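# Two robots carry insulation board into rack next door

## Task

Lift the insulation board from the trestles, carry it through the doorway into the other room and set it standing on edge in the rack so that it sits in both slots with the foil face toward the wall. The board must never touch the floor, and neither robot may fall over or be left leaning; either of those means failure.

## Robot and tools

Robots. Two identical Hello Robot Stretch 4 units, r1 and r2, each about 1.6 m tall. Each has an omni-wheel base (rim no more than 0.23 m from the base origin), a lift that rides up a mast, an arm that telescopes straight ahead, a wrist with yaw, pitch and roll, and a five-finger hand. A hand-shaped reference page can be viewed with show_instructions.

Frames. Every robot reports in its own frames, in metres. Base frame: origin on the floor below the base centre, x ahead, y to the left, z up; hand_pose (the hand point, 0.045 m ahead of the palm) is given here and may be slightly off. Odometry frame: where the base frame was at the start; base_odometry counts wheel turns only, so slip looks like travel, and heading is in radians, left positive, -3.142 to 3.142. Relative positions of the two robots can only be judged from images, lidar_m and wrist_depth_mm.

move. Top-level keys: r1, r2, cameras, blocking. A robot left out gets nothing new. Inside each robot object:
- base: a relative offset from where the base last reported itself (or from where it is, if a move was still running). translate_m: straight ahead positive, -2 to 2 m. strafe_m: sideways, left positive, -2 to 2 m. rotate_rad: turn in place, counter-clockwise positive, -3.2 to 3.2 rad. Only translate_m and strafe_m may be combined (straight-line drive, no turning).
- joints: absolute targets by name. lift_m 0 to 1.2 m; arm_m 0 to 0.55 m of extension; wrist_yaw_rad -1.134 to 4.276 (0 ahead, left positive, 3.14 folded back); wrist_pitch_rad -1.117 to 4.259 (0 level, 1.57 pointing down); wrist_roll_rad -1.117 to 4.259 (0 palm up, 1.57 palm to the robot's right, 3.14 palm down). Fingers hand_little, hand_ring, hand_middle, hand_index, hand_thumb_bend: -1 curled to +1 straight; hand_thumb_turn: -1 in front of the palm, +1 beside it. hand_force_limit (-1 to 1, about 0 to 10 N at the fingertip, 15 N for thumb motors) and hand_speed (-0.96 to 1) are settings, not motions. Out-of-range joint targets are clipped and reported; other out-of-range values get the call refused.
- pace: "slow", "default", "fast" or "max" for that robot's motions. speeds: per-joint top speed instead (wrist and lift/arm keys). Raising the lift above 0.2 m lowers the base's speed cap.
- contact_limits: 0 (gentlest) to 1 for arm_m, lift_m, translate_m, strafe_m, rotate_rad, placed beside the matching command; default 0.5. When lifting a load, keep lift_m's limit at least 0.15 for 1 kg, 0.3 for 2 kg.
- end_of_arm: "enable_torque", sent alone, revives wrist motors that shut off.
cameras: list of names, ["all"] or []. blocking true (default) returns after everything is at rest; false returns within about half a second while motion continues. A move with no action just reports full state and images. One refused call, or an uncommanded stop, cancels the remaining move/wait/finished_scene calls in that reply.

Other tools. wait(seconds 0 to 10, cameras) commands nothing and returns state, early if a running move comes to rest. stop(cameras) brakes all running motions; braked joints hold and may keep pressing; it can also re-brake slack wheels. zoom_image(camera, region [x0,y0,x1,y1] pixels, max 504 each way) enlarges part of the latest image. finished_scene ends the scene permanently; the board must stay in place afterwards unaided.

Reading results. "move: r1 done; r2 ..." summarises each robot. base_status/joint_status: done, moving, off_target (stopped short, maybe still pushing), contact_stop (held back, now slack), time_out (old target dropped), limit_stop_at_own_body, limit_stop_at_tilt (lean over 6 degrees; lift, arm and wheels go slack), torque_fault (wrist motor limp). on_its_own lists what happened unasked, e.g. slack joints. A robot under "as last shown" was not named; its other lines repeat its last print. lidar_m: 12 distances, 30-degree sectors, 1st straight ahead, counting counter-clockwise (4th left, 7th behind, 10th right); "-" means nothing seen or closer than 0.25 m. wrist_depth_mm: 7x7 grid of depths, 100 to 2000 mm. base_tilt in degrees, forward and right positive, a few degrees of bias. turned_by_wheels vs turned_by_imu differing by over 0.1 rad suggests a collision or slip. motor_effort in percent with peak in brackets; servo_current in mA. hand_stopped_by gives six words (little, ring, middle, index, thumb_bend, thumb_turn): moving, target, force, stalled, fault; the *_load_n values show finger loads, dropping near 0 when a grip is lost.

Gripping. A finger motor only starts when its target changes; it stops on reaching the target or the force limit, then locks. To squeeze harder, raise hand_force_limit and send a more-closed target; to release, send a more-open one. Close slowly (hand_speed -0.94 or lower) for a gentle grip. Thumb turned in front with fingers can wrap objects about 0.035 to 0.065 m thick.

Avoid. Any hard contact between the robots, including one hand gripping the other's fingers; once bases touch, any further drive presses hard. When both carry the board, their travel can differ by up to about 3 cm per metre, which strains the hands and can tip a robot, so move in short, matched steps and check. More than 1 kg in the hand with arm_m above 0.2 risks tipping during drives, turns and stops, especially at fast paces; steady pushing with a high hand does too. Keep the wrist out of self-collision zones (hand over the base with low lift, tilted-up plus rolled, yaw plus pitch below about -1.1, folded-back wrist). Never let the board touch the floor, fall, or slam into fixed objects.

Each tool is called after "Call:" as a command line: name --argument value for each argument, lists and objects as JSON in quotes; but a table of rows of numbers goes row by row, as --pt "numbers of a row", without its own name.

Reference images:

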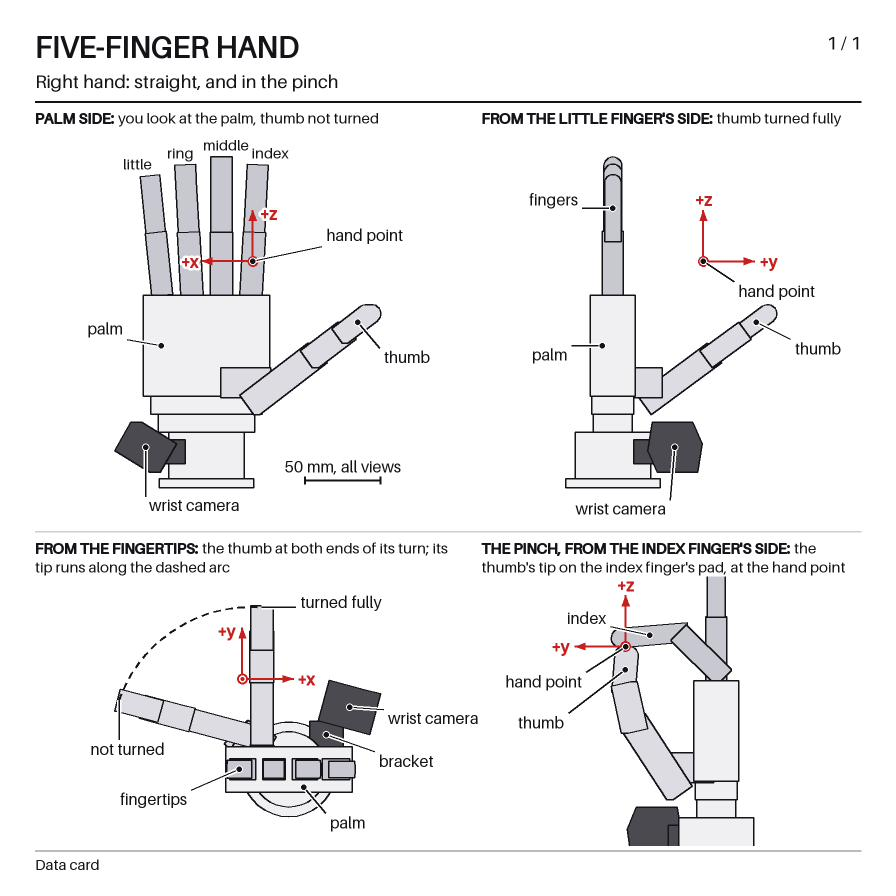

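## Session

Call:
move --cameras '["all"]'

Scene clock: 0.00 s.
r1.base_odometry: x=+0.000 y=+0.000 heading=+0.000
r1.turned_by_wheels: +0.000
r1.turned_by_imu: +0.000
r1.base_tilt: forward=-0.6 right=-0.3
r1.lidar_m: 0.64 1.84 1.42 1.42 1.62 1.67 1.64 1.54 1.44 2.07 0.93 0.64
r1.base_status: not commanded
r1.joint_positions: lift_m=+0.164 arm_m=+0.001 wrist_yaw_rad=+3.203 wrist_pitch_rad=+0.003 wrist_roll_rad=+0.000 hand_little=+1.000 hand_ring=+1.000 hand_middle=+1.000 hand_index=+1.000 hand_thumb_turn=+1.000 hand_thumb_bend=+1.000 hand_force_limit=+0.000 hand_speed=-0.800
r1.joint_status: not commanded
r1.measured_speeds: all 0
r1.hand_stopped_by: target,target,target,target,target,target
r1.little_load_n: 0.0
r1.ring_load_n: 0.0
r1.middle_load_n: 0.0
r1.index_load_n: 0.0
r1.thumb_bend_load_n: 0.0
r1.thumb_turn_load_n: 0.0
r1.motor_effort: lift_m=+19 arm_m=+4 wheel_0=+1 wheel_1=+0 wheel_2=+0
r1.servo_current: wrist_yaw_rad=46 wrist_pitch_rad=33 wrist_roll_rad=39
r1.hand_pose: x=-0.0563 y=+0.1044 z=+0.4018 quat_wxyz=(-0.514, -0.516, +0.485, +0.484) (m; r1's base frame)
r1.wrist_depth_mm: - 141 227 - - - - / - 112 139 - - - - / - 110 138 - - - - / - 120 161 - - - - / 141 140 - - - - - / - 1618 212 132 1366 - - / - 1078 - - - - -
r2.base_odometry: x=+0.000 y=+0.000 heading=+0.000
r2.turned_by_wheels: +0.000
r2.turned_by_imu: +0.000
r2.base_tilt: forward=+0.1 right=-0.2
r2.lidar_m: 1.69 1.19 0.98 0.97 1.10 1.76 0.95 0.96 1.39 2.06 1.30 1.70
r2.base_status: not commanded
r2.joint_positions: lift_m=+0.214 arm_m=+0.003 wrist_yaw_rad=+3.114 wrist_pitch_rad=+0.004 wrist_roll_rad=+0.000 hand_little=+1.000 hand_ring=+1.000 hand_middle=+1.000 hand_index=+1.000 hand_thumb_turn=+1.000 hand_thumb_bend=+1.000 hand_force_limit=+0.000 hand_speed=-0.800
r2.joint_status: not commanded
r2.measured_speeds: all 0
r2.hand_stopped_by: target,target,target,target,target,target
r2.little_load_n: 0.0
r2.ring_load_n: 0.0
r2.middle_load_n: 0.0
r2.index_load_n: 0.0
r2.thumb_bend_load_n: 0.0
r2.thumb_turn_load_n: 0.0
r2.motor_effort: lift_m=+22 arm_m=-4 wheel_0=+0 wheel_1=+0 wheel_2=+0
r2.servo_current: wrist_yaw_rad=46 wrist_pitch_rad=39 wrist_roll_rad=33
r2.hand_pose: x=-0.0447 y=+0.1244 z=+0.4511 quat_wxyz=(-0.492, -0.494, +0.508, +0.506) (m; r2's base frame)
r2.wrist_depth_mm: 116 136 - - - - - / 111 138 - - - - - / 122 142 277 - - - - / 138 250 - - - - - / - - - - - - - / 1281 1336 132 172 - - - / 891 - - - - - 904
pictures: r1_head_camera, r1_head_left_camera, r1_head_right_camera, r1_wrist_camera, r2_head_camera, r2_head_left_camera, r2_head_right_camera, r2_wrist_camera

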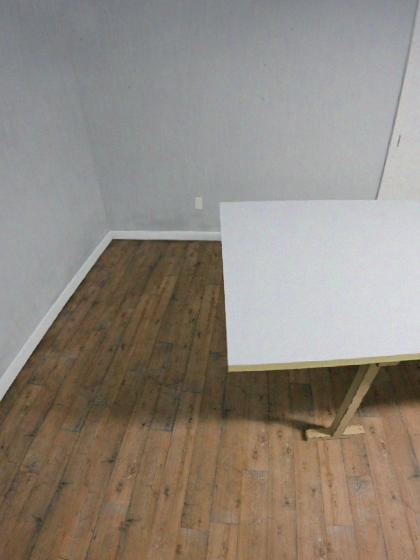

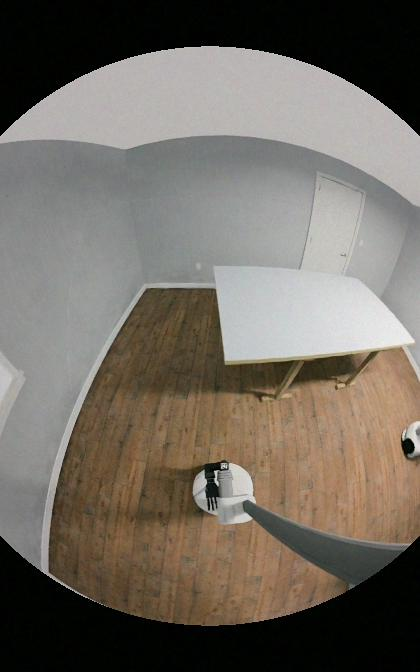

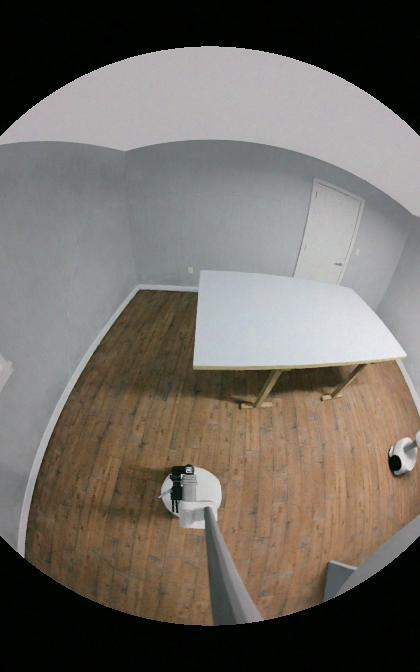

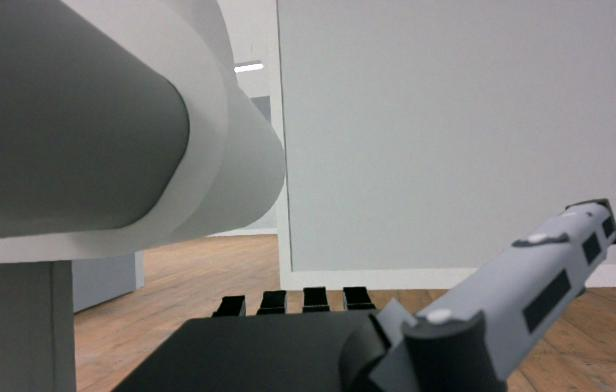

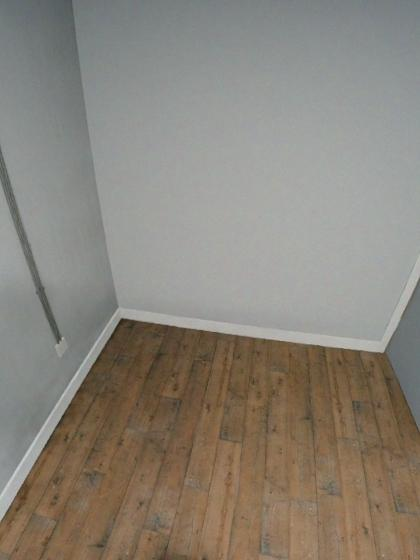

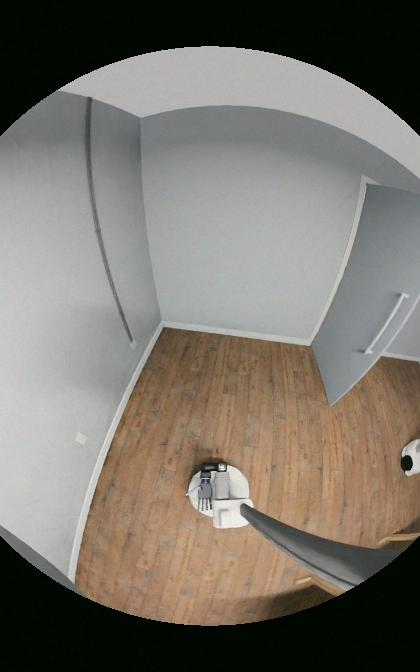

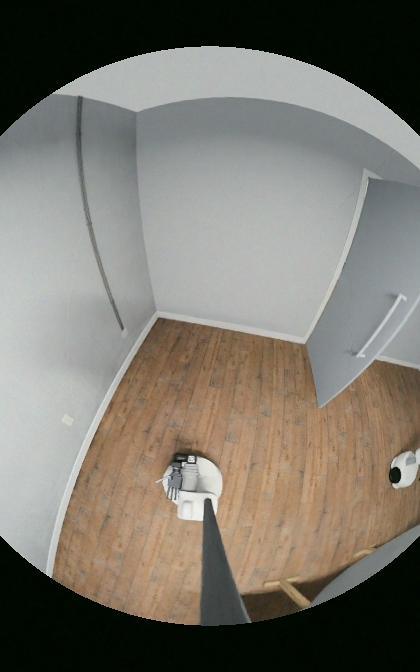

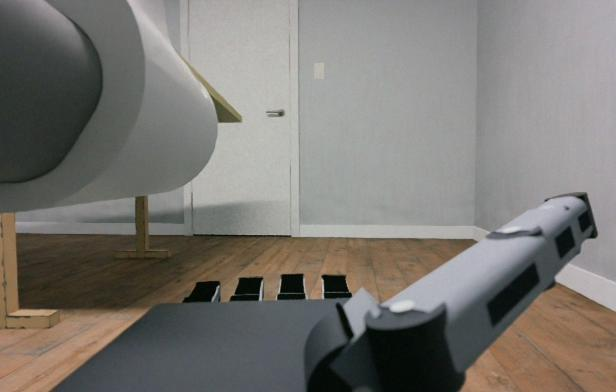

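Call:
move --r1 '{"base": {"rotate_rad": -1.57}}' --r2 '{"base": {"rotate_rad": -1.57}}' --cameras '["r1_head_camera", "r1_head_left_camera", "r1_head_right_camera", "r2_head_camera", "r2_head_left_camera", "r2_head_right_camera"]'

Scene clock: 3.63 s.
move: r1 done; r2 done
r1.base_odometry: x=+0.000 y=+0.000 heading=-1.570
r1.turned_by_wheels: -1.570
r1.turned_by_imu: -1.531
r1.base_tilt: forward=-0.7 right=-0.4
r1.lidar_m: 2.05 0.92 0.67 0.64 1.82 1.45 1.42 1.63 1.66 1.64 1.51 1.45
r1.base_status: done
r1.joint_positions: lift_m=+0.164 arm_m=+0.001 wrist_yaw_rad=+3.203 wrist_pitch_rad=+0.003 wrist_roll_rad=+0.000 hand_little=+1.000 hand_ring=+1.000 hand_middle=+1.000 hand_index=+1.000 hand_thumb_turn=+1.000 hand_thumb_bend=+1.000 hand_force_limit=+0.000 hand_speed=-0.800
r1.joint_status: not commanded
r1.measured_speeds: all 0
r1.hand_stopped_by: target,target,target,target,target,target
r1.little_load_n: 0.0
r1.ring_load_n: 0.0
r1.middle_load_n: 0.0
r1.index_load_n: 0.0
r1.thumb_bend_load_n: 0.0
r1.thumb_turn_load_n: 0.0
r1.motor_effort: lift_m=+19(20) arm_m=+3(4) wheel_0=+2(8) wheel_1=+0(10) wheel_2=+1(10)
r1.servo_current: wrist_yaw_rad=46(65) wrist_pitch_rad=33(39) wrist_roll_rad=33(46)
r1.hand_pose: x=-0.0563 y=+0.1044 z=+0.4018 quat_wxyz=(-0.514, -0.516, +0.485, +0.484) (m; r1's base frame)
r1.wrist_depth_mm: - 141 259 1661 1576 - - / - 111 - 1661 1576 - - / - 111 140 - - - - / - 122 160 - - - - / 141 140 - - - - - / - 1464 136 131 - - - / - 1078 - - - - -
r2.base_odometry: x=+0.000 y=+0.000 heading=-1.570
r2.turned_by_wheels: -1.570
r2.turned_by_imu: -1.543
r2.base_tilt: forward=+0.0 right=-0.2
r2.lidar_m: 2.06 1.32 1.68 1.68 1.17 0.99 0.97 1.10 1.82 0.95 0.98 1.43
r2.base_status: done
r2.joint_positions: lift_m=+0.214 arm_m=+0.003 wrist_yaw_rad=+3.114 wrist_pitch_rad=+0.004 wrist_roll_rad=+0.000 hand_little=+1.000 hand_ring=+1.000 hand_middle=+1.000 hand_index=+1.000 hand_thumb_turn=+1.000 hand_thumb_bend=+1.000 hand_force_limit=+0.000 hand_speed=-0.800
r2.joint_status: not commanded
r2.measured_speeds: all 0
r2.hand_stopped_by: target,target,target,target,target,target
r2.little_load_n: 0.0
r2.ring_load_n: 0.0
r2.middle_load_n: 0.0
r2.index_load_n: 0.0
r2.thumb_bend_load_n: 0.0
r2.thumb_turn_load_n: 0.0
r2.motor_effort: lift_m=+21(22) arm_m=-4(4) wheel_0=+1(8) wheel_1=+0(8) wheel_2=+1(10)
r2.servo_current: wrist_yaw_rad=33(91) wrist_pitch_rad=39(46) wrist_roll_rad=52(72)
r2.hand_pose: x=-0.0447 y=+0.1244 z=+0.4511 quat_wxyz=(-0.492, -0.494, +0.508, +0.506) (m; r2's base frame)
r2.wrist_depth_mm: 120 137 - - - - - / 113 138 - - - - - / 123 147 241 - - - - / 137 188 - 1060 - - - / - - - - - - - / 1118 122 121 172 - - - / 904 - - - - - 842
pictures: r1_head_camera, r1_head_left_camera, r1_head_right_camera, r2_head_camera, r2_head_left_camera, r2_head_right_camera

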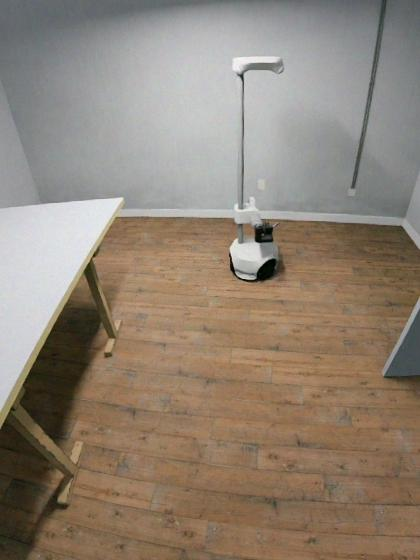

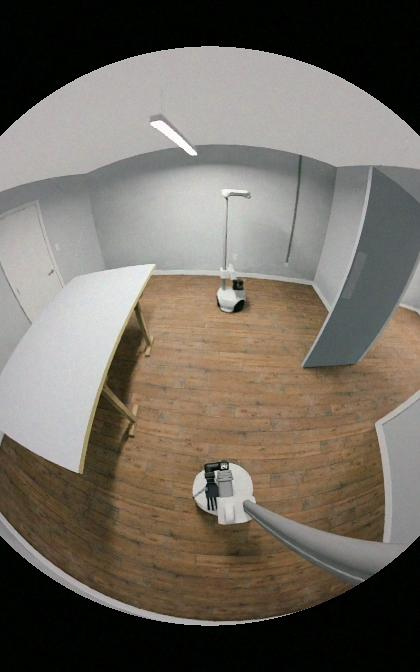

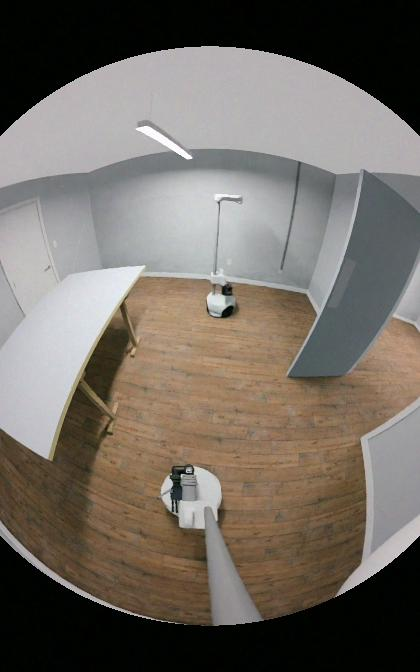

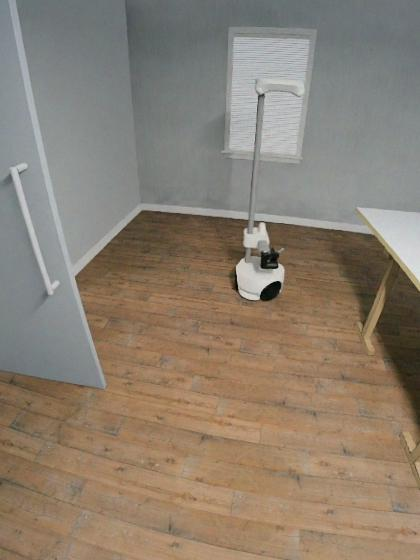

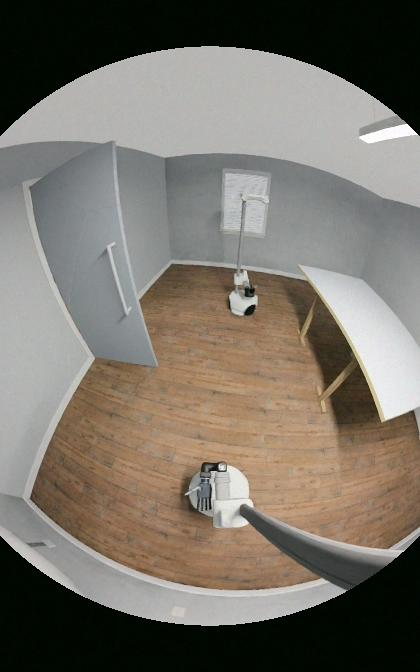

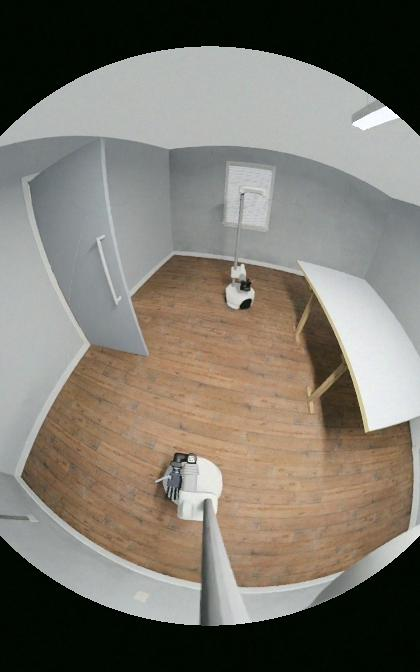

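Call:
move --r1 '{"base": {"rotate_rad": -1.3}}' --r2 '{"base": {"rotate_rad": 0.7}}' --cameras '["r1_head_camera", "r1_head_left_camera", "r1_head_right_camera", "r2_head_camera", "r2_head_left_camera", "r2_head_right_camera"]'

Scene clock: 6.27 s.
move: r1 done; r2 done
r1.base_odometry: x=+0.000 y=+0.000 heading=-2.869
r1.turned_by_wheels: -1.300
r1.turned_by_imu: -1.267
r1.base_tilt: forward=-0.6 right=-0.4
r1.lidar_m: 1.67 1.45 2.04 1.22 0.74 0.62 2.37 1.57 1.43 1.48 1.77 1.63
r1.base_status: done
r1.joint_positions: lift_m=+0.164 arm_m=+0.001 wrist_yaw_rad=+3.203 wrist_pitch_rad=+0.003 wrist_roll_rad=+0.000 hand_little=+1.000 hand_ring=+1.000 hand_middle=+1.000 hand_index=+1.000 hand_thumb_turn=+1.000 hand_thumb_bend=+1.000 hand_force_limit=+0.000 hand_speed=-0.800
r1.joint_status: not commanded
r1.measured_speeds: all 0
r1.hand_stopped_by: target,target,target,target,target,target
r1.little_load_n: 0.0
r1.ring_load_n: 0.5
r1.middle_load_n: 0.0
r1.index_load_n: 0.0
r1.thumb_bend_load_n: 0.0
r1.thumb_turn_load_n: 0.0
r1.motor_effort: lift_m=+19(20) arm_m=+4(4) wheel_0=+2(8) wheel_1=+2(9) wheel_2=+2(10)
r1.servo_current: wrist_yaw_rad=52(59) wrist_pitch_rad=26(39) wrist_roll_rad=33(46)
r1.hand_pose: x=-0.0563 y=+0.1044 z=+0.4018 quat_wxyz=(-0.514, -0.516, +0.485, +0.484) (m; r1's base frame)
r1.wrist_depth_mm: - 142 258 - 878 788 809 / - 111 - - - 1160 1205 / - 112 140 - - - - / - 122 160 - - - - / 142 140 - - - - - / - 1499 212 176 1618 - - / - 1098 - - - - -
r2.base_odometry: x=+0.000 y=+0.000 heading=-0.870
r2.turned_by_wheels: +0.700
r2.turned_by_imu: +0.689
r2.base_tilt: forward=+0.0 right=-0.3
r2.lidar_m: 1.31 1.66 1.68 1.09 0.97 0.99 1.21 2.55 0.97 1.05 1.81 2.86
r2.base_status: done
r2.joint_positions: lift_m=+0.214 arm_m=+0.003 wrist_yaw_rad=+3.114 wrist_pitch_rad=+0.004 wrist_roll_rad=+0.000 hand_little=+1.000 hand_ring=+1.000 hand_middle=+1.000 hand_index=+1.000 hand_thumb_turn=+1.000 hand_thumb_bend=+1.000 hand_force_limit=+0.000 hand_speed=-0.800
r2.joint_status: not commanded
r2.measured_speeds: all 0
r2.hand_stopped_by: target,target,target,target,target,target
r2.little_load_n: 0.0
r2.ring_load_n: 0.0
r2.middle_load_n: 0.0
r2.index_load_n: 0.0
r2.thumb_bend_load_n: 0.0
r2.thumb_turn_load_n: 0.0
r2.motor_effort: lift_m=+21(22) arm_m=-4(4) wheel_0=-3(9) wheel_1=-1(6) wheel_2=-2(8)
r2.servo_current: wrist_yaw_rad=52(72) wrist_pitch_rad=26(46) wrist_roll_rad=52(65)
r2.hand_pose: x=-0.0447 y=+0.1244 z=+0.4511 quat_wxyz=(-0.492, -0.494, +0.508, +0.506) (m; r2's base frame)
r2.wrist_depth_mm: 119 137 - - - - - / 112 138 - - - - - / 122 147 240 - - - - / 138 - - - - - - / - - 1983 - - - - / 1281 1308 132 171 - - - / 904 - - - - - -
pictures: r1_head_camera, r1_head_left_camera, r1_head_right_camera, r2_head_camera, r2_head_left_camera, r2_head_right_camera

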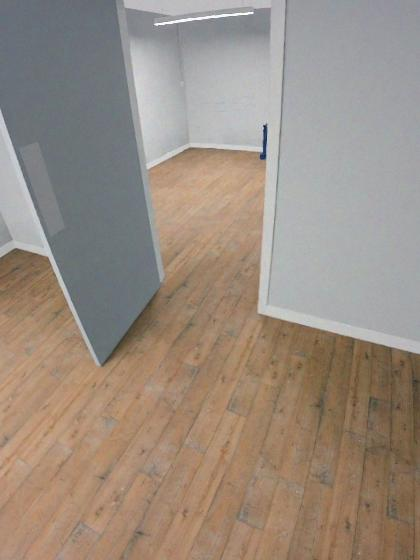

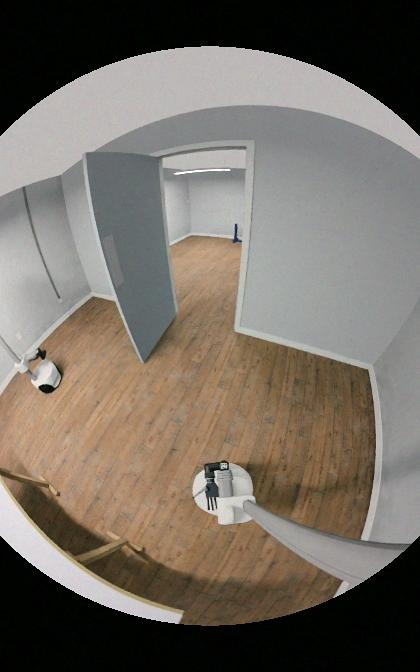

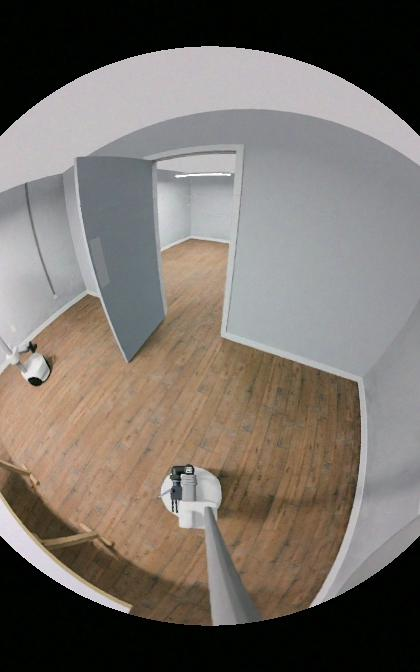

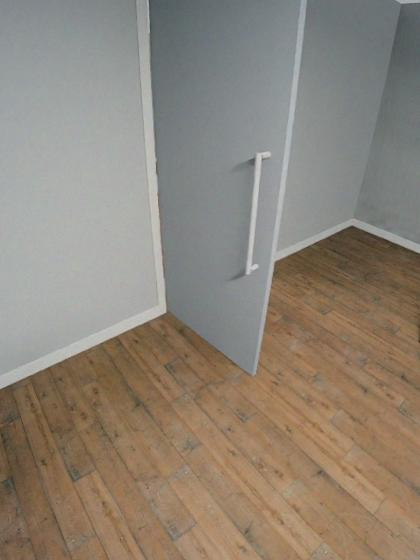

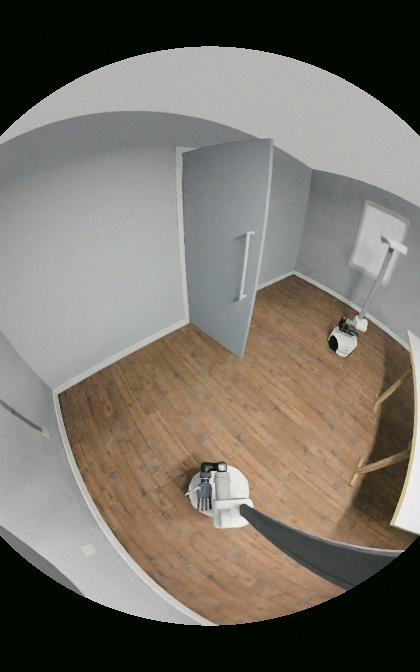

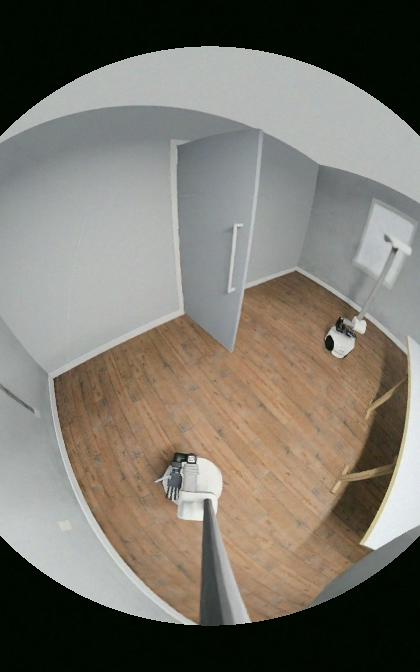

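Call:
move --r1 '{"base": {"translate_m": 1.2, "strafe_m": 0.18}}' --r2 '{"base": {"rotate_rad": -1.9}}' --cameras '["r2_head_camera", "r2_head_left_camera"]'

Call:
move --r1 '{"base": {"rotate_rad": -0.4}}' --cameras '["r1_head_camera", "r1_head_right_camera"]'

Scene clock: 18.13 s.
move: r1 done; r2 done
r1.base_odometry: x=-1.107 y=-0.496 heading=-2.869
r1.turned_by_wheels: +0.000
r1.turned_by_imu: -0.003
r1.base_tilt: forward=-0.5 right=-0.3
r1.lidar_m: 1.01 0.59 0.52 0.51 1.91 1.71 1.72 2.26 2.13 1.02 0.67 0.67
r1.base_status: done
r1.joint_positions: lift_m=+0.164 arm_m=+0.001 wrist_yaw_rad=+3.203 wrist_pitch_rad=+0.003 wrist_roll_rad=+0.000 hand_little=+1.000 hand_ring=+1.000 hand_middle=+1.000 hand_index=+1.000 hand_thumb_turn=+1.000 hand_thumb_bend=+1.000 hand_force_limit=+0.000 hand_speed=-0.800
r1.joint_status: not commanded
r1.measured_speeds: all 0
r1.hand_stopped_by: target,target,target,target,target,target
r1.little_load_n: 0.0
r1.ring_load_n: 0.0
r1.middle_load_n: 0.0
r1.index_load_n: 0.0
r1.thumb_bend_load_n: 0.0
r1.thumb_turn_load_n: 0.0
r1.motor_effort: lift_m=+19(20) arm_m=+3(4) wheel_0=+1(6) wheel_1=+1(10) wheel_2=+1(11)
r1.servo_current: wrist_yaw_rad=39(59) wrist_pitch_rad=39(39) wrist_roll_rad=33(46)
r1.hand_pose: x=-0.0563 y=+0.1044 z=+0.4018 quat_wxyz=(-0.514, -0.516, +0.485, +0.484) (m; r1's base frame)
r1.wrist_depth_mm: - 141 234 - - - - / - 111 - - - - - / - 112 140 - - - - / - 122 160 - - - - / 142 - - - - - - / - 1661 211 176 1576 - - / - 1098 - - - - -
r2.base_odometry: x=+0.000 y=+0.000 heading=-2.770
r2.turned_by_wheels: -1.900
r2.turned_by_imu: -1.866
r2.base_tilt: forward=+0.0 right=-0.5
r2.lidar_m: 0.95 1.26 3.72 1.33 1.50 1.68 1.34 1.02 0.98 1.04 1.51 1.27
r2.base_status: done
r2.joint_positions: lift_m=+0.214 arm_m=+0.003 wrist_yaw_rad=+3.114 wrist_pitch_rad=+0.004 wrist_roll_rad=+0.000 hand_little=+1.000 hand_ring=+1.000 hand_middle=+1.000 hand_index=+1.000 hand_thumb_turn=+1.000 hand_thumb_bend=+1.000 hand_force_limit=+0.000 hand_speed=-0.800
r2.joint_status: not commanded
r2.measured_speeds: all 0
r2.hand_stopped_by: target,target,target,target,target,target
r2.little_load_n: 0.0
r2.ring_load_n: 0.0
r2.middle_load_n: 0.0
r2.index_load_n: 0.0
r2.thumb_bend_load_n: 0.0
r2.thumb_turn_load_n: 0.0
r2.motor_effort: lift_m=+21(22) arm_m=-4(4) wheel_0=+1(10) wheel_1=+1(9) wheel_2=+1(10)
r2.servo_current: wrist_yaw_rad=65(78) wrist_pitch_rad=46(46) wrist_roll_rad=59(65)
r2.hand_pose: x=-0.0447 y=+0.1244 z=+0.4511 quat_wxyz=(-0.492, -0.494, +0.508, +0.506) (m; r2's base frame)
r2.wrist_depth_mm: 120 137 - - - - - / 113 138 - - - - - / 123 147 242 - - - - / 138 189 - - - - - / - - - 1983 - - - / - 1098 132 172 - - - / 917 - - - - - 891
pictures: r2_head_camera, r2_head_left_camera

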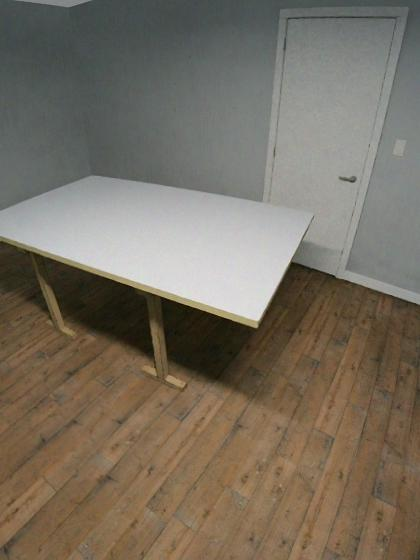

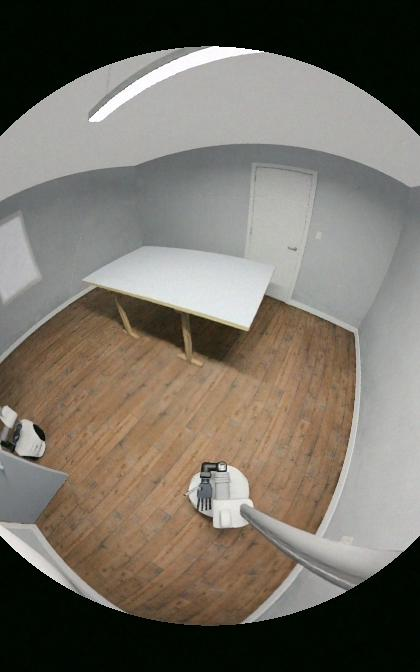

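Scene clock: 19.30 s.
move: r1 done
r1.base_odometry: x=-1.107 y=-0.496 heading=+3.014
r1.turned_by_wheels: -0.400
r1.turned_by_imu: -0.390
r1.base_tilt: forward=-0.7 right=-0.4
r1.lidar_m: 4.59 0.82 0.53 0.51 0.55 1.87 1.75 1.76 2.17 2.13 0.87 0.68
r1.base_status: done
r1.joint_positions: lift_m=+0.164 arm_m=+0.001 wrist_yaw_rad=+3.203 wrist_pitch_rad=+0.003 wrist_roll_rad=+0.000 hand_little=+1.000 hand_ring=+1.000 hand_middle=+1.000 hand_index=+1.000 hand_thumb_turn=+1.000 hand_thumb_bend=+1.000 hand_force_limit=+0.000 hand_speed=-0.800
r1.joint_status: not commanded
r1.measured_speeds: all 0
r1.hand_stopped_by: target,target,target,target,target,target
r1.little_load_n: 0.0
r1.ring_load_n: 0.0
r1.middle_load_n: 0.0
r1.index_load_n: -0.5
r1.thumb_bend_load_n: 0.0
r1.thumb_turn_load_n: 0.0
r1.motor_effort: lift_m=+19(20) arm_m=+3(4) wheel_0=+2(7) wheel_1=+2(8) wheel_2=+0(8)
r1.servo_current: wrist_yaw_rad=39(65) wrist_pitch_rad=20(39) wrist_roll_rad=39(39)
r1.hand_pose: x=-0.0563 y=+0.1044 z=+0.4018 quat_wxyz=(-0.514, -0.516, +0.485, +0.484) (m; r1's base frame)
r1.wrist_depth_mm: - 142 234 - - - - / - 111 - - - - - / - 111 140 - - - - / - 122 160 - - - - / 141 - - - - - - / - 1618 213 174 1537 - - / - 1078 - - - - -
r2: as last shown
r2.turned_by_wheels: +0.000
r2.turned_by_imu: +0.000
r2.base_tilt: forward=+0.0 right=-0.4
r2.lidar_m: 0.95 1.24 3.73 1.31 1.52 1.68 1.33 1.00 0.98 1.04 1.51 1.27
r2.motor_effort: lift_m=+21(22) arm_m=-4(4) wheel_0=+1(1) wheel_1=+1(1) wheel_2=+1(2)
r2.servo_current: wrist_yaw_rad=52(65) wrist_pitch_rad=39(46) wrist_roll_rad=52(65)
r2.wrist_depth_mm: 120 136 - - - - - / 113 138 - - - - - / 122 148 242 - - - - / 138 189 - - - - - / - - - 1983 - - - / - 1098 131 173 - - - / 904 - - - - - 891
pictures: r1_head_camera, r1_head_right_camera

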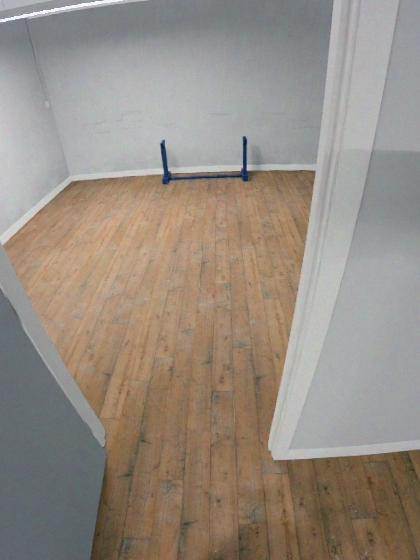

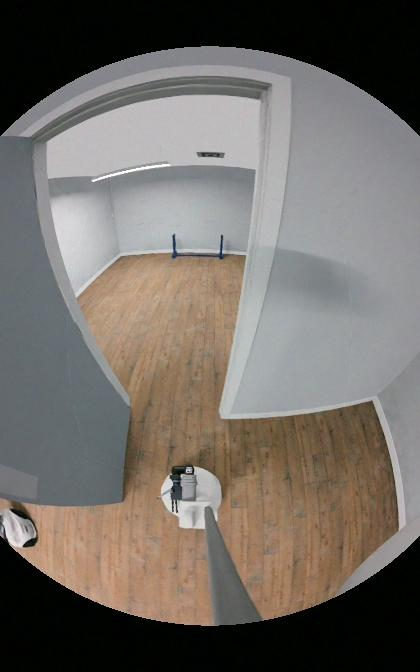

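Call:
zoom_image --camera "r1_head_camera" --region '[130, 110, 280, 210]'

Call:
move --cameras '["r2_head_camera"]'

Call:
zoom_image --camera "r2_head_camera" --region '[0, 160, 330, 400]'

Scaled by 3.360 from the camera's 420x560 image, which has a finer 1200x1600 frame.

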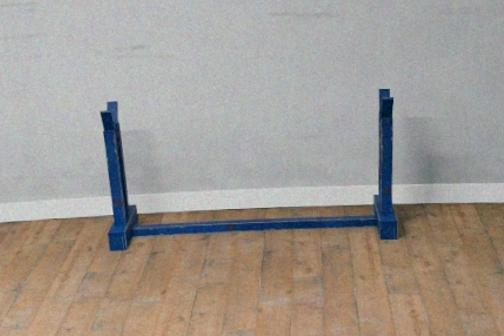

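Scene clock: 19.67 s.
r1.base_odometry: x=-1.107 y=-0.496 heading=+3.014
r1.turned_by_wheels: +0.000
r1.turned_by_imu: +0.000
r1.base_tilt: forward=-0.5 right=-0.4
r1.lidar_m: 4.63 0.76 0.55 0.51 0.55 1.87 1.72 1.76 2.15 2.12 0.88 0.65
r1.base_status: done
r1.joint_positions: lift_m=+0.164 arm_m=+0.001 wrist_yaw_rad=+3.203 wrist_pitch_rad=+0.003 wrist_roll_rad=+0.000 hand_little=+1.000 hand_ring=+1.000 hand_middle=+1.000 hand_index=+1.000 hand_thumb_turn=+1.000 hand_thumb_bend=+1.000 hand_force_limit=+0.000 hand_speed=-0.800
r1.joint_status: not commanded
r1.measured_speeds: all 0
r1.hand_stopped_by: target,target,target,target,target,target
r1.little_load_n: 0.0
r1.ring_load_n: 0.0
r1.middle_load_n: 0.0
r1.index_load_n: 0.0
r1.thumb_bend_load_n: 0.0
r1.thumb_turn_load_n: 0.0
r1.motor_effort: lift_m=+19(20) arm_m=+3(4) wheel_0=+2(7) wheel_1=+2(8) wheel_2=+0(8)
r1.servo_current: wrist_yaw_rad=52(65) wrist_pitch_rad=33(39) wrist_roll_rad=46(39)
r1.hand_pose: x=-0.0563 y=+0.1044 z=+0.4018 quat_wxyz=(-0.514, -0.516, +0.485, +0.484) (m; r1's base frame)
r1.wrist_depth_mm: - 142 234 - - - - / - 111 - - - - - / - 112 140 - - - - / - 122 160 - - - - / 141 - - - - - - / - 1661 212 174 1618 - - / - 1078 - - - - -
r2.base_odometry: x=+0.000 y=+0.000 heading=-2.770
r2.turned_by_wheels: +0.000
r2.turned_by_imu: +0.000
r2.base_tilt: forward=+0.0 right=-0.3
r2.lidar_m: 0.95 1.22 3.72 1.30 1.52 1.69 1.33 1.00 0.97 1.03 1.51 1.25
r2.base_status: not commanded
r2.joint_positions: lift_m=+0.214 arm_m=+0.003 wrist_yaw_rad=+3.114 wrist_pitch_rad=+0.004 wrist_roll_rad=+0.000 hand_little=+1.000 hand_ring=+1.000 hand_middle=+1.000 hand_index=+1.000 hand_thumb_turn=+1.000 hand_thumb_bend=+1.000 hand_force_limit=+0.000 hand_speed=-0.800
r2.joint_status: not commanded
r2.measured_speeds: all 0
r2.hand_stopped_by: target,target,target,target,target,target
r2.little_load_n: 0.0
r2.ring_load_n: 0.0
r2.middle_load_n: 0.0
r2.index_load_n: 0.0
r2.thumb_bend_load_n: 0.0
r2.thumb_turn_load_n: 0.0
r2.motor_effort: lift_m=+21(22) arm_m=-4(4) wheel_0=+1(1) wheel_1=+1(1) wheel_2=+1(2)
r2.servo_current: wrist_yaw_rad=46(65) wrist_pitch_rad=33(46) wrist_roll_rad=46(65)
r2.hand_pose: x=-0.0447 y=+0.1244 z=+0.4511 quat_wxyz=(-0.492, -0.494, +0.508, +0.506) (m; r2's base frame)
r2.wrist_depth_mm: 120 137 - - - - - / 113 138 - - - - - / 123 147 243 - - - - / 137 188 - - - - - / - - - 1983 - - - / - 1118 132 173 - - - / 891 - - - - - 891
pictures: r2_head_camera

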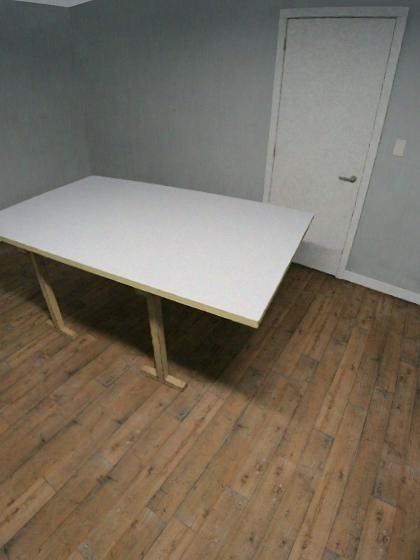

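Scaled by 1.527 from the camera's 420x560 image, which has a finer 1200x1600 frame.

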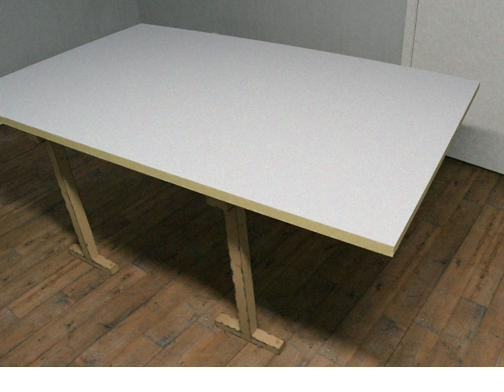

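Call:
move --r2 '{"joints": {"wrist_yaw_rad": 0, "lift_m": 0.2}}' --cameras '["r2_wrist_camera", "r2_head_camera"]'

Scene clock: 30.10 s.
move: r2 done
r1: as last shown
r1.turned_by_imu: -0.001
r1.base_tilt: forward=-0.6 right=-0.5
r1.lidar_m: 4.64 0.82 0.55 0.52 0.53 1.84 1.72 1.76 2.18 2.11 0.93 0.69
r1.motor_effort: lift_m=+19(20) arm_m=+3(4) wheel_0=+2(2) wheel_1=+2(2) wheel_2=+0(0)
r1.servo_current: wrist_yaw_rad=46(59) wrist_pitch_rad=33(46) wrist_roll_rad=33(46)
r1.wrist_depth_mm: - 142 234 - - - - / - 111 - - - - - / - 112 140 - - - - / - 122 160 - - - - / 141 - - - - - - / - 1661 212 174 1661 - - / - 1078 - - - - -
r2.base_odometry: x=+0.000 y=+0.000 heading=-2.770
r2.turned_by_wheels: +0.000
r2.turned_by_imu: +0.001
r2.base_tilt: forward=-0.1 right=-0.2
r2.lidar_m: 0.95 1.24 3.72 1.31 1.51 1.67 1.33 1.01 0.97 1.04 1.49 1.25
r2.base_status: not commanded
r2.joint_positions: lift_m=+0.200 arm_m=+0.003 wrist_yaw_rad=+0.003 wrist_pitch_rad=+0.004 wrist_roll_rad=+0.000 hand_little=+1.000 hand_ring=+1.000 hand_middle=+1.000 hand_index=+1.000 hand_thumb_turn=+1.000 hand_thumb_bend=+1.000 hand_force_limit=+0.000 hand_speed=-0.800
r2.joint_status: all done
r2.measured_speeds: all 0
r2.hand_stopped_by: target,target,target,target,target,target
r2.little_load_n: 0.0
r2.ring_load_n: 0.0
r2.middle_load_n: 0.0
r2.index_load_n: 0.0
r2.thumb_bend_load_n: 0.0
r2.thumb_turn_load_n: 0.0
r2.motor_effort: lift_m=+18(20) arm_m=-4(4) wheel_0=+1(1) wheel_1=+1(2) wheel_2=+1(2)
r2.servo_current: wrist_yaw_rad=46(124) wrist_pitch_rad=39(46) wrist_roll_rad=52(59)
r2.hand_pose: x=+0.3956 y=-0.1176 z=+0.4378 quat_wxyz=(+0.498, +0.500, +0.502, +0.500) (m; r2's base frame)
r2.wrist_depth_mm: - 946 854 866 - - - / 1229 1118 1229 1281 - - - / - - - - - - - / - - - - - - - / - 1756 - - - - - / 1205 1138 131 172 - - - / 842 - - - - - 842
pictures: r2_head_camera, r2_wrist_camera

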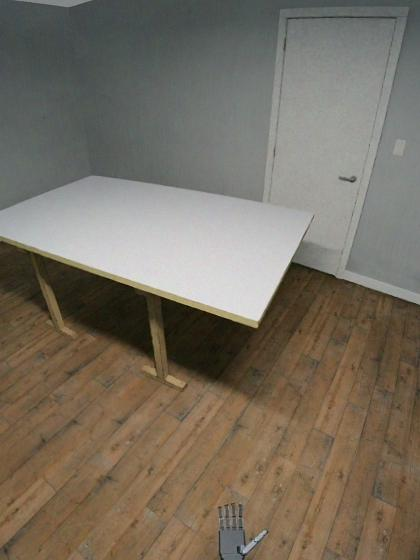

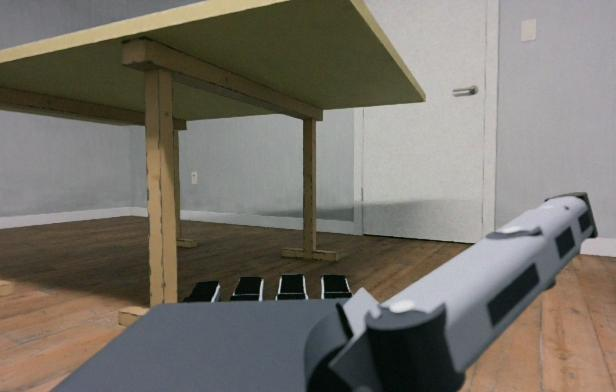

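Call:
move --r2 '{"joints": {"wrist_roll_rad": 1.5708}}' --cameras '["r2_wrist_camera"]'

Call:
move --r2 '{"joints": {"wrist_roll_rad": 3.1416}}' --cameras '["r2_wrist_camera"]'

Scene clock: 33.10 s.
move: r2 done
r1: as last shown
r1.base_tilt: forward=-0.7 right=-0.4
r1.lidar_m: 4.61 0.83 0.56 0.52 0.52 1.86 1.75 1.72 2.16 2.13 0.93 0.68
r1.motor_effort: lift_m=+19(20) arm_m=+4(4) wheel_0=+2(2) wheel_1=+2(2) wheel_2=+0(0)
r1.servo_current: wrist_yaw_rad=39(59) wrist_pitch_rad=39(39) wrist_roll_rad=33(39)
r1.wrist_depth_mm: - 141 234 - - - - / - 111 - - - - - / - 111 140 - - - - / - 122 161 - - - - / 142 - - - - - - / - 1661 212 174 1618 - - / - 1078 - - - - -
r2.base_odometry: x=+0.000 y=+0.000 heading=-2.770
r2.turned_by_wheels: +0.000
r2.turned_by_imu: +0.001
r2.base_tilt: forward=-0.1 right=-0.4
r2.lidar_m: 0.95 1.23 3.73 1.30 1.52 1.69 1.33 1.00 0.98 1.04 1.49 1.25
r2.base_status: not commanded
r2.joint_positions: lift_m=+0.200 arm_m=+0.003 wrist_yaw_rad=+0.003 wrist_pitch_rad=+0.004 wrist_roll_rad=+1.569 hand_little=+1.000 hand_ring=+1.000 hand_middle=+1.000 hand_index=+1.000 hand_thumb_turn=+1.000 hand_thumb_bend=+1.000 hand_force_limit=+0.000 hand_speed=-0.800
r2.joint_status: all done
r2.measured_speeds: all 0
r2.hand_stopped_by: target,target,target,target,target,target
r2.little_load_n: 0.0
r2.ring_load_n: 0.0
r2.middle_load_n: 0.0
r2.index_load_n: 0.0
r2.thumb_bend_load_n: 0.0
r2.thumb_turn_load_n: 0.0
r2.motor_effort: lift_m=+18(18) arm_m=-4(4) wheel_0=+1(1) wheel_1=+1(2) wheel_2=+1(2)
r2.servo_current: wrist_yaw_rad=46(78) wrist_pitch_rad=39(39) wrist_roll_rad=46(98)
r2.hand_pose: x=+0.3954 y=-0.1470 z=+0.3469 quat_wxyz=(+0.000, +0.708, +0.002, +0.706) (m; r2's base frame)
r2.wrist_depth_mm: - - - - 1138 668 484 / - - - - 1160 661 488 / - 1025 - - 1182 668 488 / 778 1025 - - 1138 676 492 / - 1025 - - 1160 707 - / - 891 121 174 - - - / - - - - - - 452
pictures: r2_wrist_camera

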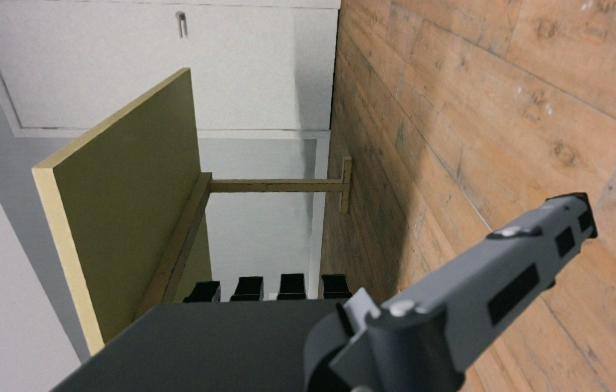

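Scene clock: 34.60 s.
move: r2 done
r1: as last shown
r1.turned_by_imu: +0.000
r1.base_tilt: forward=-0.6 right=-0.4
r1.lidar_m: 4.61 0.79 0.58 0.50 0.56 1.82 1.70 1.73 2.16 2.13 0.91 0.67
r1.motor_effort: lift_m=+19(20) arm_m=+3(4) wheel_0=+2(2) wheel_1=+1(2) wheel_2=+0(0)
r1.servo_current: wrist_yaw_rad=46(59) wrist_pitch_rad=26(39) wrist_roll_rad=39(46)
r1.wrist_depth_mm: - 142 234 - - - - / - 111 - - - - - / - 112 140 - - - - / - 122 160 - - - - / 141 - - - - - - / - 1618 212 174 1576 - - / - 1098 - - - - -
r2.base_odometry: x=+0.000 y=+0.000 heading=-2.770
r2.turned_by_wheels: +0.000
r2.turned_by_imu: +0.000
r2.base_tilt: forward=-0.1 right=-0.3
r2.lidar_m: 0.93 1.24 3.74 1.32 1.53 1.68 1.33 0.99 0.96 1.03 1.50 1.26
r2.base_status: not commanded
r2.joint_positions: lift_m=+0.200 arm_m=+0.003 wrist_yaw_rad=+0.003 wrist_pitch_rad=+0.004 wrist_roll_rad=+3.139 hand_little=+1.000 hand_ring=+1.000 hand_middle=+1.000 hand_index=+1.000 hand_thumb_turn=+1.000 hand_thumb_bend=+1.000 hand_force_limit=+0.000 hand_speed=-0.800
r2.joint_status: all done
r2.measured_speeds: all 0
r2.hand_stopped_by: target,target,target,target,target,target
r2.little_load_n: 0.0
r2.ring_load_n: 0.0
r2.middle_load_n: 0.0
r2.index_load_n: 0.0
r2.thumb_bend_load_n: 0.0
r2.thumb_turn_load_n: 0.0
r2.motor_effort: lift_m=+18(18) arm_m=-4(4) wheel_0=+1(1) wheel_1=+1(1) wheel_2=+1(2)
r2.servo_current: wrist_yaw_rad=46(65) wrist_pitch_rad=39(46) wrist_roll_rad=52(104)
r2.hand_pose: x=+0.3950 y=-0.0561 z=+0.3174 quat_wxyz=(-0.499, +0.502, -0.500, +0.499) (m; r2's base frame)
r2.wrist_depth_mm: 668 676 668 661 668 654 668 / 976 976 976 976 976 960 960 / 1808 1808 1756 1808 1537 1708 1756 / - - - - - - - / - - - - - - - / - - 131 172 - - - / - - - - - - -
pictures: r2_wrist_camera

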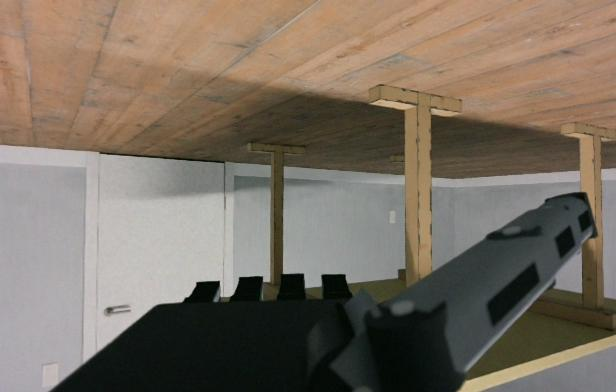

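Call:
move --r1 '{"base": {"rotate_rad": -3.0136}}' --r2 '{"joints": {"wrist_roll_rad": 3.1416, "lift_m": 0.5}}' --cameras '["r1_head_camera", "r1_head_left_camera", "r2_wrist_camera"]'

Scene clock: 61.33 s.
move: r1 done; r2 done
r1.base_odometry: x=-1.107 y=-0.496 heading=+0.001
r1.turned_by_wheels: -3.013
r1.turned_by_imu: -2.938
r1.base_tilt: forward=-0.6 right=-0.5
r1.lidar_m: 1.70 2.57 2.15 1.56 0.78 0.67 - 0.70 0.54 0.50 1.69 1.77
r1.base_status: done
r1.joint_positions: lift_m=+0.164 arm_m=+0.001 wrist_yaw_rad=+3.203 wrist_pitch_rad=+0.003 wrist_roll_rad=+0.000 hand_little=+1.000 hand_ring=+1.000 hand_middle=+1.000 hand_index=+1.000 hand_thumb_turn=+1.000 hand_thumb_bend=+1.000 hand_force_limit=+0.000 hand_speed=-0.800
r1.joint_status: not commanded
r1.measured_speeds: all 0
r1.hand_stopped_by: target,target,target,target,target,target
r1.little_load_n: 0.0
r1.ring_load_n: 0.0
r1.middle_load_n: 0.0
r1.index_load_n: 0.0
r1.thumb_bend_load_n: 0.5
r1.thumb_turn_load_n: 0.0
r1.motor_effort: lift_m=+20(20) arm_m=-4(4) wheel_0=+2(7) wheel_1=+2(10) wheel_2=+1(9)
r1.servo_current: wrist_yaw_rad=59(59) wrist_pitch_rad=26(39) wrist_roll_rad=39(52)
r1.hand_pose: x=-0.0563 y=+0.1044 z=+0.4018 quat_wxyz=(-0.514, -0.516, +0.485, +0.484) (m; r1's base frame)
r1.wrist_depth_mm: - 141 234 - - - - / - 111 - - - - - / - 112 140 - - - - / - 122 160 - - - - / 141 904 - - - - - / - 1430 212 176 1618 - - / - 960 - - - - -
r2.base_odometry: x=+0.000 y=+0.000 heading=-2.770
r2.turned_by_wheels: +0.000
r2.turned_by_imu: +0.001
r2.base_tilt: forward=+0.0 right=-0.2
r2.lidar_m: 0.95 1.24 3.74 1.30 1.52 1.69 1.33 1.01 0.98 1.03 1.50 1.26
r2.base_status: not commanded
r2.joint_positions: lift_m=+0.500 arm_m=+0.003 wrist_yaw_rad=+0.003 wrist_pitch_rad=+0.004 wrist_roll_rad=+3.139 hand_little=+1.000 hand_ring=+1.000 hand_middle=+1.000 hand_index=+1.000 hand_thumb_turn=+1.000 hand_thumb_bend=+1.000 hand_force_limit=+0.000 hand_speed=-0.800
r2.joint_status: all done
r2.measured_speeds: all 0
r2.hand_stopped_by: target,target,target,target,target,target
r2.little_load_n: 0.0
r2.ring_load_n: 0.0
r2.middle_load_n: 0.0
r2.index_load_n: 0.0
r2.thumb_bend_load_n: 0.0
r2.thumb_turn_load_n: 0.0
r2.motor_effort: lift_m=+24(28) arm_m=-4(4) wheel_0=+1(1) wheel_1=+1(2) wheel_2=+1(2)
r2.servo_current: wrist_yaw_rad=46(91) wrist_pitch_rad=33(46) wrist_roll_rad=52(78)
r2.hand_pose: x=+0.3950 y=-0.0561 z=+0.6169 quat_wxyz=(-0.499, +0.502, -0.500, +0.499) (m; r2's base frame)
r2.wrist_depth_mm: 1308 1308 1308 1308 1205 1281 1281 / 1808 1921 1863 1863 1756 1983 1863 / - - - - - - - / - - - - - - - / - - 1255 991 991 - - / - - 132 172 - - - / - - - - - - -
pictures: r1_head_camera, r1_head_left_camera, r2_wrist_camera

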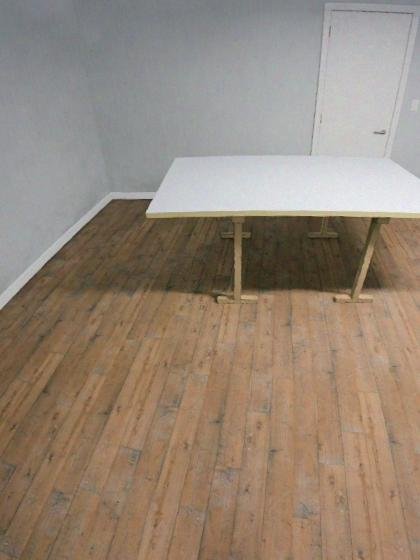

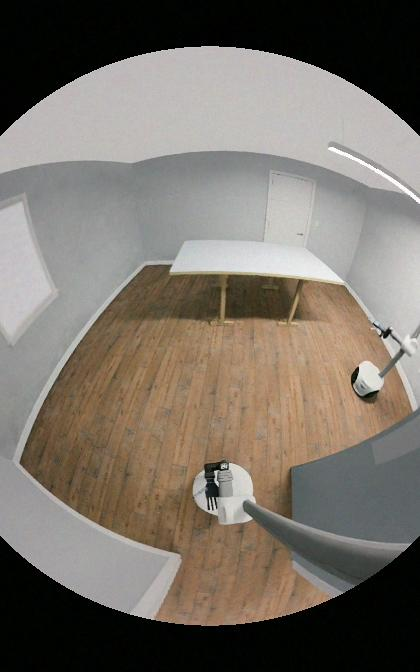

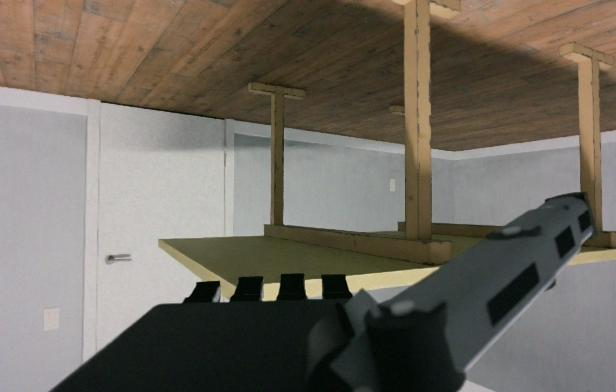

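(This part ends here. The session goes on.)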